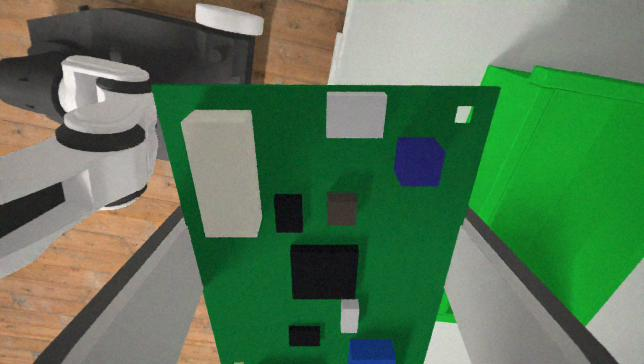

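move(base={"x_m_s":0.1,"for_s":0.8}, cameras=[])

move(target={"side":"left","x":0.43,"y":0.19,"z":1.15,"quat_wxyz":[1,0,0,0]}, min_time_s=2.5, cameras=["head_camera","left_wrist_camera"])

Scene clock: 2331.27 s.
Joint torques (N m): left_arm=[-12.68 9.44 10.44 1.34 0.2 -0.1 0.4] | right_arm=[-4.78 -12.55 -7.33 0.65 -0.19 -1.3 0.11]
External joint torques (N m): left_arm=[0.89 -0.42 0.48 -0.21 0.18 -0.05 0.4] | right_arm=[1.51 -0.02 0.53 0 -0.29 -0.08 0.09]
Motor temperatures (°C): left_arm=[29 31 30 32 38 34 40] | right_arm=[34 34 29 32 45 35 36]
Wrist force (N): left_arm=[-2.1 0.9 -11.1] | right_arm=[-0.5 7.9 -11.5]
Wrist torque (N m): left_arm=[-0.13 -0.43 -0.19] | right_arm=[0.09 0.66 0.47]
Wrist force, peak (N): left_arm=[-2.7 0.8 -11.4] | right_arm=[0.2 8.1 -11.9]
move: done
base_odometry: x=+0.979 y=-2.190 heading=-1.692
lidar_m: 0.92 0.41 0.39 0.91 1.32 1.83 4.03 4.25 3.47 1.22 0.82 0.96
base_status: done (sent for 0.8 of 0.8 s)
joint_positions: torso_squat_rad=+0.350 torso_shift_rad=+0.000 torso_pitch_rad=+0.400 torso_yaw_rad=+0.000 left_shoulder_pitch_rad=-1.502 left_shoulder_roll_rad=+1.585 left_shoulder_yaw_rad=-0.832 left_elbow_rad=-1.875 left_forearm_roll_rad=+1.765 left_wrist_pitch_rad=+1.697 left_hand_roll_rad=+0.970 left_gripper_m=+0.070 right_shoulder_pitch_rad=-1.153 right_shoulder_roll_rad=-2.110 right_shoulder_yaw_rad=+1.316 right_elbow_rad=-2.385 right_forearm_roll_rad=-1.815 right_wrist_pitch_rad=+0.230 right_hand_roll_rad=-0.572 right_gripper_m=+0.000 head_pan_rad=+0.000 head_tilt_rad=+0.600
joint_status: not commanded
wheel_motors_off: 0
motor_effort: left_wheel=-4(19) right_wheel=-1(25)
contact_limits: left_gripper_m 672 mA; right_gripper_m 420 mA
chest: x=-0.1074 y=-0.0007 z=+1.2231 quat_wxyz=(+0.980, +0.000, +0.199, +0.000) (m; base frame)
left_hand: x=+0.2702 y=+0.3000 z=+1.1505 quat_wxyz=(+0.995, +0.003, +0.000, +0.101) (m; base frame)
right_hand: x=+0.2202 y=-0.2696 z=+1.0601 quat_wxyz=(+0.943, +0.248, -0.212, -0.058) (m; base frame)
pictures: none
No camera images: "cameras" was empty.

Scene clock: 2334.10 s.
Joint torques (N m): left_arm=[-22.92 7.01 5.56 -0.55 0.18 0.16 -0.01] | right_arm=[-4.94 -12.19 -7.51 0.57 -0.21 -1.3 0.01]
External joint torques (N m): left_arm=[0.91 -1.34 -1.19 0.97 0.17 0.25 -0.01] | right_arm=[1.34 0.33 0.34 -0.08 -0.3 -0.08 -0.02]
Motor temperatures (°C): left_arm=[30 31 30 32 38 34 40] | right_arm=[34 34 29 32 45 35 36]
Wrist force (N): left_arm=[-1.9 1.2 -11.2] | right_arm=[-0.1 7.6 -11.4]
Wrist torque (N m): left_arm=[-0.15 -0.43 -0.20] | right_arm=[0.13 0.71 0.48]
Wrist force, peak (N): left_arm=[-2.3 0.8 -11.5] | right_arm=[-0.3 8.1 -11.7]
move: done
base_odometry: x=+0.979 y=-2.190 heading=-1.692
lidar_m: 0.92 0.42 0.39 0.90 1.32 1.83 4.03 4.25 3.48 1.21 0.83 0.96
base_status: not commanded
joint_positions: torso_squat_rad=+0.350 torso_shift_rad=+0.000 torso_pitch_rad=+0.400 torso_yaw_rad=+0.000 left_shoulder_pitch_rad=-1.904 left_shoulder_roll_rad=+0.809 left_shoulder_yaw_rad=-0.968 left_elbow_rad=-0.812 left_forearm_roll_rad=+1.425 left_wrist_pitch_rad=+1.813 left_hand_roll_rad=+0.480 left_gripper_m=+0.070 right_shoulder_pitch_rad=-1.153 right_shoulder_roll_rad=-2.110 right_shoulder_yaw_rad=+1.316 right_elbow_rad=-2.385 right_forearm_roll_rad=-1.815 right_wrist_pitch_rad=+0.230 right_hand_roll_rad=-0.572 right_gripper_m=+0.000 head_pan_rad=+0.000 head_tilt_rad=+0.600
joint_status: all done
wheel_motors_off: 0
motor_effort: left_wheel=-3(4) right_wheel=+0(2)
contact_limits: left_gripper_m 672 mA; right_gripper_m 420 mA
chest: x=-0.1075 y=-0.0007 z=+1.2231 quat_wxyz=(+0.980, +0.000, +0.199, +0.000) (m; base frame)
left_hand: x=+0.4298 y=+0.1900 z=+1.1501 quat_wxyz=(+1.000, +0.000, -0.001, +0.000) (m; base frame)
left_hand_status: reached (checked arc, planned for 2.5 s): 0 mm and 0.1 deg off.
right_hand: x=+0.2202 y=-0.2696 z=+1.0601 quat_wxyz=(+0.943, +0.248, -0.212, -0.058) (m; base frame)
pictures: head_camera, left_wrist_camera
camera_calibration:
head_camera: T_world_to_cam=[[0.0329514, -0.998752, 0.0375238, -0.0546656], [-0.818747, -0.0485068, -0.572101, 0.851482], [0.573208, -0.0118709, -0.819324, 1.09034], [0, 0, 0, 1]] pos_world=[0.0739595, -0.000351319, 1.38253]
left_wrist_camera: T_world_to_cam=[[0.999825, 0.0156524, -0.0102695, -0.422193], [0.0186752, -0.872116, 0.488943, -0.370414], [-0.00130308, -0.489049, -0.872256, 1.16572], [0, 0, 0, 1]] pos_world=[0.430555, 0.253656, 1.19358]

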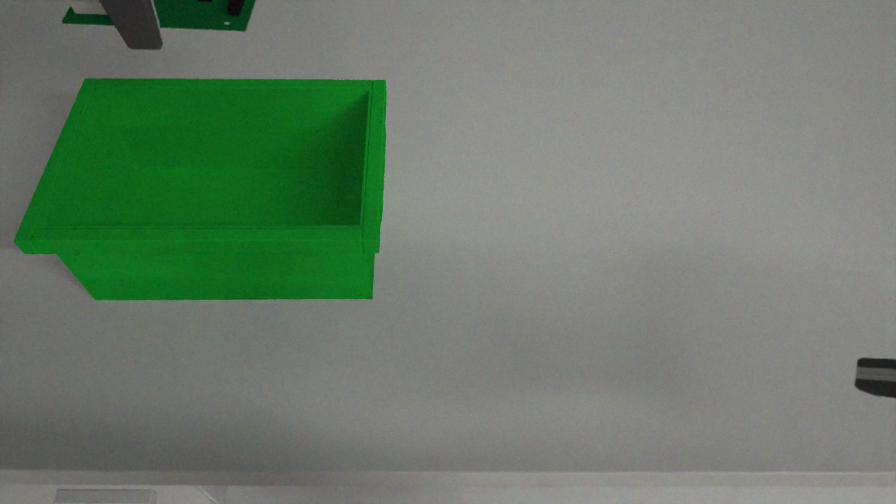

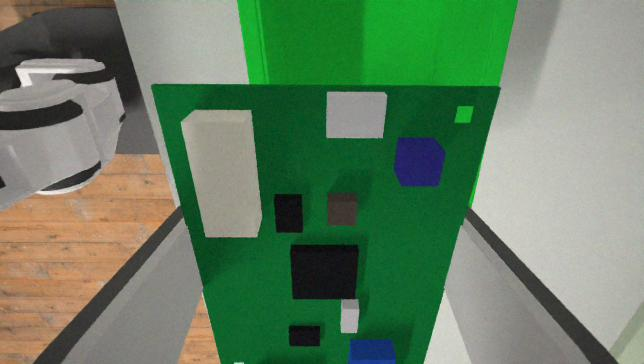

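move(target={"side":"left","x":0.443,"y":0.187,"z":1.04,"quat_wxyz":[1,0,0,0]}, min_time_s=2, cameras=["head_camera","left_wrist_camera"])

Scene clock: 2360.60 s.
Joint torques (N m): left_arm=[-22.14 7.03 5.12 -0.63 0.04 -0.36 -0.23] | right_arm=[-4.81 -12.21 -7.39 0.69 -0.17 -1.24 0.16]
External joint torques (N m): left_arm=[2.19 -2 -1.2 1.15 0.03 -0.27 -0.23] | right_arm=[1.47 0.32 0.47 0.04 -0.27 -0.03 0.14]
Motor temperatures (°C): left_arm=[30 31 30 32 38 34 40] | right_arm=[34 34 29 31 45 35 36]
Wrist force (N): left_arm=[-1.9 0.9 -11.1] | right_arm=[-0.1 7.7 -11.5]
Wrist torque (N m): left_arm=[-0.12 -0.41 -0.23] | right_arm=[0.12 0.69 0.50]
Wrist force, peak (N): left_arm=[-1.9 1.1 -11.7] | right_arm=[-0.2 8.1 -11.8]
move: done
base_odometry: x=+0.979 y=-2.190 heading=-1.692
lidar_m: 0.92 0.42 0.39 0.90 1.32 1.84 4.03 4.25 3.48 1.22 0.83 0.97
base_status: not commanded
joint_positions: torso_squat_rad=+0.350 torso_shift_rad=+0.000 torso_pitch_rad=+0.400 torso_yaw_rad=+0.000 left_shoulder_pitch_rad=-1.737 left_shoulder_roll_rad=+0.710 left_shoulder_yaw_rad=-1.010 left_elbow_rad=-0.730 left_forearm_roll_rad=+1.368 left_wrist_pitch_rad=+1.591 left_hand_roll_rad=+0.433 left_gripper_m=+0.070 right_shoulder_pitch_rad=-1.153 right_shoulder_roll_rad=-2.110 right_shoulder_yaw_rad=+1.316 right_elbow_rad=-2.385 right_forearm_roll_rad=-1.815 right_wrist_pitch_rad=+0.230 right_hand_roll_rad=-0.572 right_gripper_m=+0.000 head_pan_rad=+0.000 head_tilt_rad=+0.600
joint_status: all done
wheel_motors_off: 0
motor_effort: left_wheel=-4(5) right_wheel=+1(2)
contact_limits: left_gripper_m 672 mA; right_gripper_m 420 mA
chest: x=-0.1075 y=-0.0007 z=+1.2231 quat_wxyz=(+0.980, +0.000, +0.199, +0.000) (m; base frame)
left_hand: x=+0.4424 y=+0.1872 z=+1.0404 quat_wxyz=(+1.000, +0.000, -0.003, +0.000) (m; base frame)
left_hand_status: reached (checked arc, planned for 2.0 s): 1 mm and 0.3 deg off.
right_hand: x=+0.2202 y=-0.2696 z=+1.0601 quat_wxyz=(+0.943, +0.248, -0.212, -0.058) (m; base frame)
pictures: head_camera, left_wrist_camera
camera_calibration:
head_camera: T_world_to_cam=[[0.0329512, -0.998752, 0.0375237, -0.0546655], [-0.818747, -0.0485066, -0.572101, 0.851482], [0.573208, -0.011871, -0.819324, 1.09034], [0, 0, 0, 1]] pos_world=[0.0739592, -0.000351396, 1.38253]
left_wrist_camera: T_world_to_cam=[[0.999847, 0.0159321, -0.00720147, -0.439186], [0.0174197, -0.872425, 0.488437, -0.318243], [0.00149907, -0.488488, -0.872569, 1.0676], [0, 0, 0, 1]] pos_world=[0.443062, 0.250866, 1.08384]

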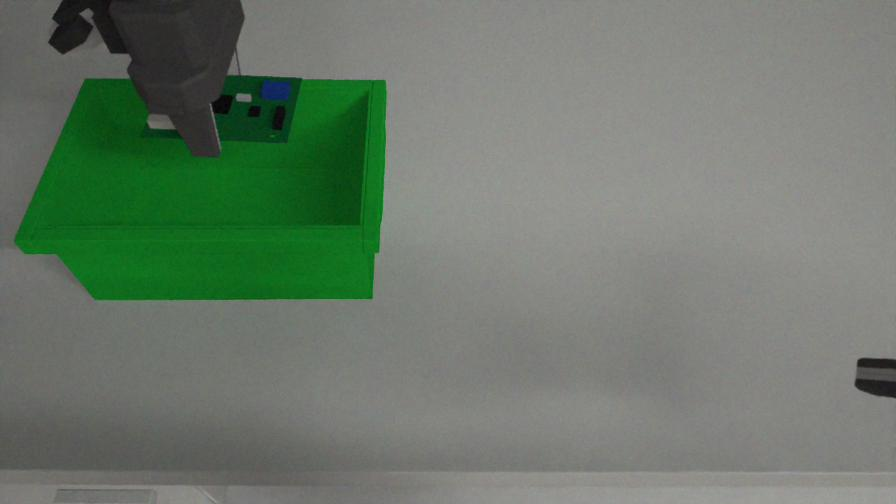

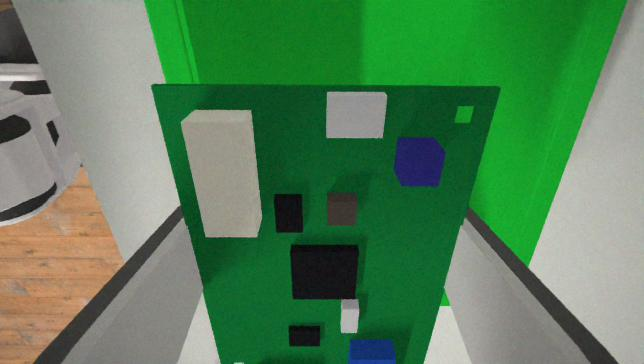

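zoom_image(camera="left_wrist_camera", region=[340, 164, 640, 364])

Scaled by 1.680 from the camera's 644x364 image, which has a finer 920x520 frame.

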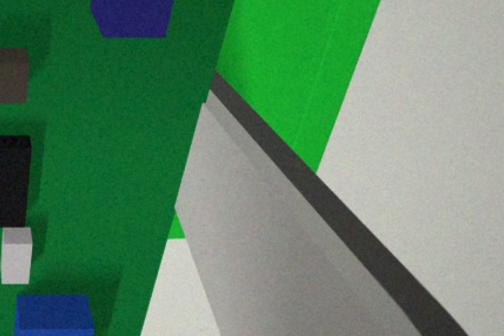

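move(target={"side":"left","x":0.462,"y":0.187,"z":1.0,"quat_wxyz":[1,0,0,0]}, min_time_s=1.5, cameras=["head_camera","left_wrist_camera"])

Scene clock: 2395.63 s.
Joint torques (N m): left_arm=[-24.51 7.36 1.22 -0.74 0.09 -0.4 -0.06] | right_arm=[-4.86 -12.16 -7.16 0.59 -0.18 -1.33 0.12]
External joint torques (N m): left_arm=[0.68 -1.46 -1.37 1.12 0.09 -0.24 -0.06] | right_arm=[1.43 0.37 0.7 -0.06 -0.28 -0.11 0.1]
Motor temperatures (°C): left_arm=[30 31 29 32 38 34 40] | right_arm=[34 34 29 31 45 35 36]
Wrist force (N): left_arm=[-2.5 0.9 -11.1] | right_arm=[-0.2 7.7 -11.5]
Wrist torque (N m): left_arm=[-0.13 -0.49 -0.21] | right_arm=[0.14 0.68 0.51]
Wrist force, peak (N): left_arm=[-1.9 1.2 -11.5] | right_arm=[-0.1 8.0 -11.8]
move: done
base_odometry: x=+0.979 y=-2.190 heading=-1.692
lidar_m: 0.92 0.41 0.39 0.91 1.32 1.83 4.03 4.26 3.47 1.21 0.83 0.96
base_status: not commanded
joint_positions: torso_squat_rad=+0.350 torso_shift_rad=+0.000 torso_pitch_rad=+0.400 torso_yaw_rad=+0.000 left_shoulder_pitch_rad=-1.783 left_shoulder_roll_rad=+0.496 left_shoulder_yaw_rad=-1.023 left_elbow_rad=-0.267 left_forearm_roll_rad=+1.339 left_wrist_pitch_rad=+1.445 left_hand_roll_rad=+0.196 left_gripper_m=+0.070 right_shoulder_pitch_rad=-1.153 right_shoulder_roll_rad=-2.110 right_shoulder_yaw_rad=+1.316 right_elbow_rad=-2.385 right_forearm_roll_rad=-1.815 right_wrist_pitch_rad=+0.230 right_hand_roll_rad=-0.572 right_gripper_m=+0.000 head_pan_rad=+0.000 head_tilt_rad=+0.600
joint_status: all done
wheel_motors_off: 0
motor_effort: left_wheel=-2(5) right_wheel=+1(2)
contact_limits: left_gripper_m 672 mA; right_gripper_m 420 mA
chest: x=-0.1075 y=-0.0007 z=+1.2231 quat_wxyz=(+0.980, +0.000, +0.199, +0.000) (m; base frame)
left_hand: x=+0.4614 y=+0.1871 z=+1.0001 quat_wxyz=(+1.000, -0.001, -0.016, +0.000) (m; base frame)
left_hand_status: reached (checked arc, as near as the solve gets, planned for 1.5 s): 1 mm and 1.8 deg off.
right_hand: x=+0.2202 y=-0.2696 z=+1.0601 quat_wxyz=(+0.943, +0.248, -0.212, -0.058) (m; base frame)
pictures: head_camera, left_wrist_camera
camera_calibration:
head_camera: T_world_to_cam=[[0.0329514, -0.998752, 0.0375238, -0.0546656], [-0.818746, -0.0485068, -0.572103, 0.851483], [0.573209, -0.0118709, -0.819323, 1.09034], [0, 0, 0, 1]] pos_world=[0.0739587, -0.000351372, 1.38253]
left_wrist_camera: T_world_to_cam=[[0.999693, 0.0156184, 0.0192344, -0.484808], [0.00416984, -0.871284, 0.490761, -0.295477], [0.0244236, -0.49053, -0.871082, 1.02069], [0, 0, 0, 1]] pos_world=[0.460962, 0.250807, 1.04344]

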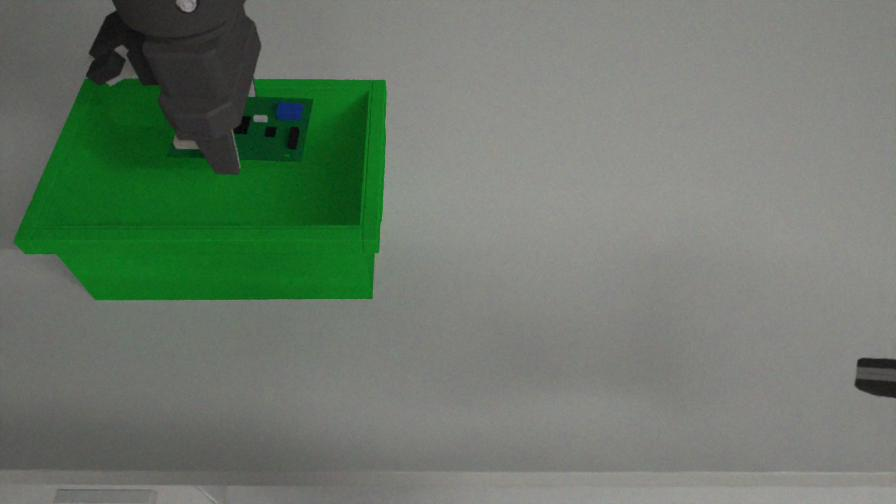

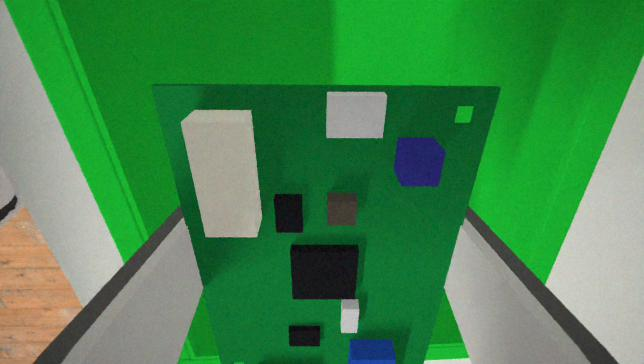

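move(base={"x_m_s":0.04,"for_s":0.7}, cameras=[])

move(target={"side":"left","x":0.436,"y":0.195,"z":0.955,"quat_wxyz":[1,0,0,0]}, min_time_s=2.5, cameras=["head_camera","left_wrist_camera"])

Scene clock: 2404.63 s.
Joint torques (N m): left_arm=[-23.91 7.51 1.52 -0.96 0.18 -0.27 -0.11] | right_arm=[-5.03 -12.3 -7.14 0.73 -0.27 -1.25 0.08]
External joint torques (N m): left_arm=[1.28 -1.31 -1.07 0.9 0.17 -0.12 -0.1] | right_arm=[1.26 0.23 0.72 0.08 -0.37 -0.03 0.05]
Motor temperatures (°C): left_arm=[31 31 29 32 38 34 40] | right_arm=[34 34 29 31 45 35 36]
Wrist force (N): left_arm=[-2.2 0.7 -11.0] | right_arm=[-0.2 8.0 -11.4]
Wrist torque (N m): left_arm=[-0.10 -0.43 -0.21] | right_arm=[0.09 0.69 0.50]
Wrist force, peak (N): left_arm=[-2.3 1.1 -11.5] | right_arm=[0.0 7.7 -12.0]
move: done
base_odometry: x=+0.975 y=-2.218 heading=-1.692
lidar_m: 0.88 0.42 0.37 0.86 1.32 1.84 4.06 4.28 3.47 1.22 0.82 0.93
base_status: done (sent for 0.7 of 0.7 s)
joint_positions: torso_squat_rad=+0.350 torso_shift_rad=+0.000 torso_pitch_rad=+0.400 torso_yaw_rad=+0.000 left_shoulder_pitch_rad=-1.783 left_shoulder_roll_rad=+0.496 left_shoulder_yaw_rad=-1.023 left_elbow_rad=-0.267 left_forearm_roll_rad=+1.339 left_wrist_pitch_rad=+1.445 left_hand_roll_rad=+0.196 left_gripper_m=+0.070 right_shoulder_pitch_rad=-1.153 right_shoulder_roll_rad=-2.110 right_shoulder_yaw_rad=+1.316 right_elbow_rad=-2.385 right_forearm_roll_rad=-1.815 right_wrist_pitch_rad=+0.230 right_hand_roll_rad=-0.572 right_gripper_m=+0.000 head_pan_rad=+0.000 head_tilt_rad=+0.600
joint_status: not commanded
wheel_motors_off: 0
motor_effort: left_wheel=-3(18) right_wheel=+0(23)
contact_limits: left_gripper_m 672 mA; right_gripper_m 420 mA
chest: x=-0.1076 y=-0.0007 z=+1.2231 quat_wxyz=(+0.980, +0.000, +0.199, +0.000) (m; base frame)
left_hand: x=+0.4615 y=+0.1870 z=+1.0002 quat_wxyz=(+1.000, -0.001, -0.016, +0.000) (m; base frame)
right_hand: x=+0.2201 y=-0.2696 z=+1.0602 quat_wxyz=(+0.943, +0.248, -0.212, -0.058) (m; base frame)
pictures: none
No camera images: "cameras" was empty.

Scene clock: 2407.47 s.
Joint torques (N m): left_arm=[-21.86 9.94 3.87 -2.41 0.06 -0.49 0.43] | right_arm=[-5.02 -12.23 -7.37 0.65 -0.18 -1.26 0.07]
External joint torques (N m): left_arm=[2.18 0.8 -1.5 -0.52 0.04 -0.41 0.43] | right_arm=[1.27 0.3 0.48 0 -0.28 -0.04 0.04]
Motor temperatures (°C): left_arm=[31 31 29 32 38 34 40] | right_arm=[34 34 29 31 45 35 36]
Wrist force (N): left_arm=[-2.2 0.6 -10.8] | right_arm=[-0.4 7.5 -11.4]
Wrist torque (N m): left_arm=[-0.08 -0.47 -0.24] | right_arm=[0.13 0.65 0.50]
Wrist force, peak (N): left_arm=[-2.2 1.2 -11.3] | right_arm=[-0.2 7.9 -11.8]
move: done
base_odometry: x=+0.975 y=-2.218 heading=-1.692
lidar_m: 0.89 0.42 0.37 0.85 1.33 1.84 4.06 4.27 3.47 1.22 0.83 0.93
base_status: not commanded
joint_positions: torso_squat_rad=+0.350 torso_shift_rad=+0.000 torso_pitch_rad=+0.400 torso_yaw_rad=+0.000 left_shoulder_pitch_rad=-1.611 left_shoulder_roll_rad=+0.625 left_shoulder_yaw_rad=-1.030 left_elbow_rad=-0.615 left_forearm_roll_rad=+1.331 left_wrist_pitch_rad=+1.430 left_hand_roll_rad=+0.364 left_gripper_m=+0.070 right_shoulder_pitch_rad=-1.153 right_shoulder_roll_rad=-2.110 right_shoulder_yaw_rad=+1.316 right_elbow_rad=-2.385 right_forearm_roll_rad=-1.815 right_wrist_pitch_rad=+0.230 right_hand_roll_rad=-0.572 right_gripper_m=+0.000 head_pan_rad=+0.000 head_tilt_rad=+0.600
joint_status: all done
wheel_motors_off: 0
motor_effort: left_wheel=-3(5) right_wheel=+0(2)
contact_limits: left_gripper_m 672 mA; right_gripper_m 420 mA
chest: x=-0.1076 y=-0.0007 z=+1.2231 quat_wxyz=(+0.980, +0.000, +0.199, +0.000) (m; base frame)
left_hand: x=+0.4359 y=+0.1947 z=+0.9551 quat_wxyz=(+1.000, +0.000, +0.002, +0.000) (m; base frame)
left_hand_status: reached (checked arc, planned for 2.5 s): 0 mm and 0.3 deg off.
right_hand: x=+0.2201 y=-0.2696 z=+1.0601 quat_wxyz=(+0.943, +0.248, -0.212, -0.058) (m; base frame)
pictures: head_camera, left_wrist_camera
camera_calibration:
head_camera: T_world_to_cam=[[0.0329435, -0.998752, 0.0375303, -0.0546727], [-0.818689, -0.0485053, -0.572185, 0.851555], [0.573292, -0.0118759, -0.819265, 1.09031], [0, 0, 0, 1]] pos_world=[0.0738924, -0.000351227, 1.38255]
left_wrist_camera: T_world_to_cam=[[0.999742, 0.0148504, -0.0171785, -0.42359], [0.0213542, -0.87212, 0.488826, -0.272149], [-0.00772246, -0.489067, -0.872212, 1.00069], [0, 0, 0, 1]] pos_world=[0.43702, 0.258347, 0.998569]

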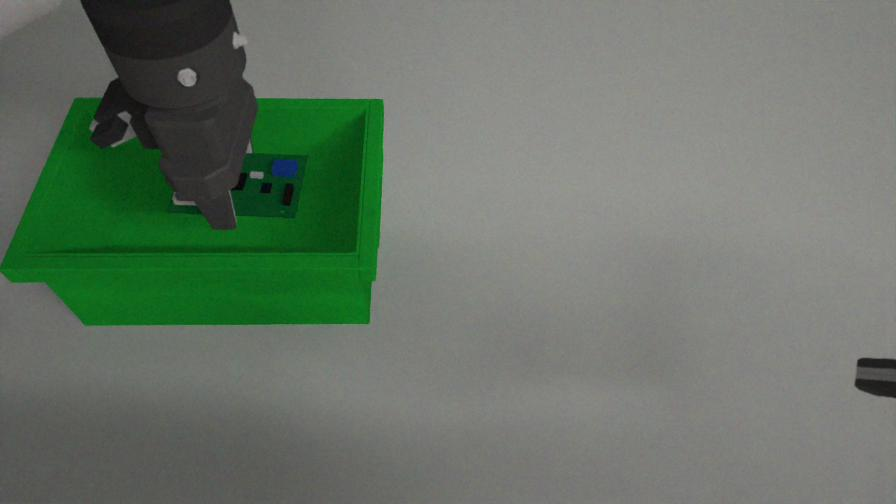

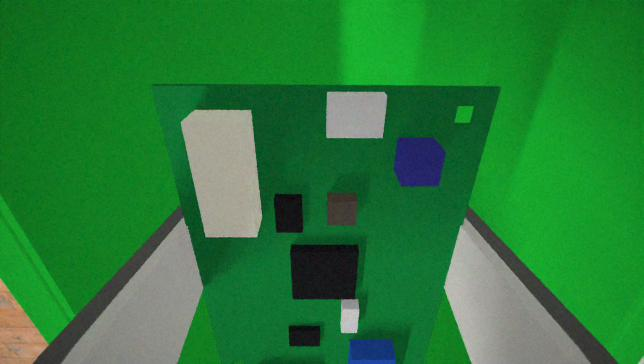

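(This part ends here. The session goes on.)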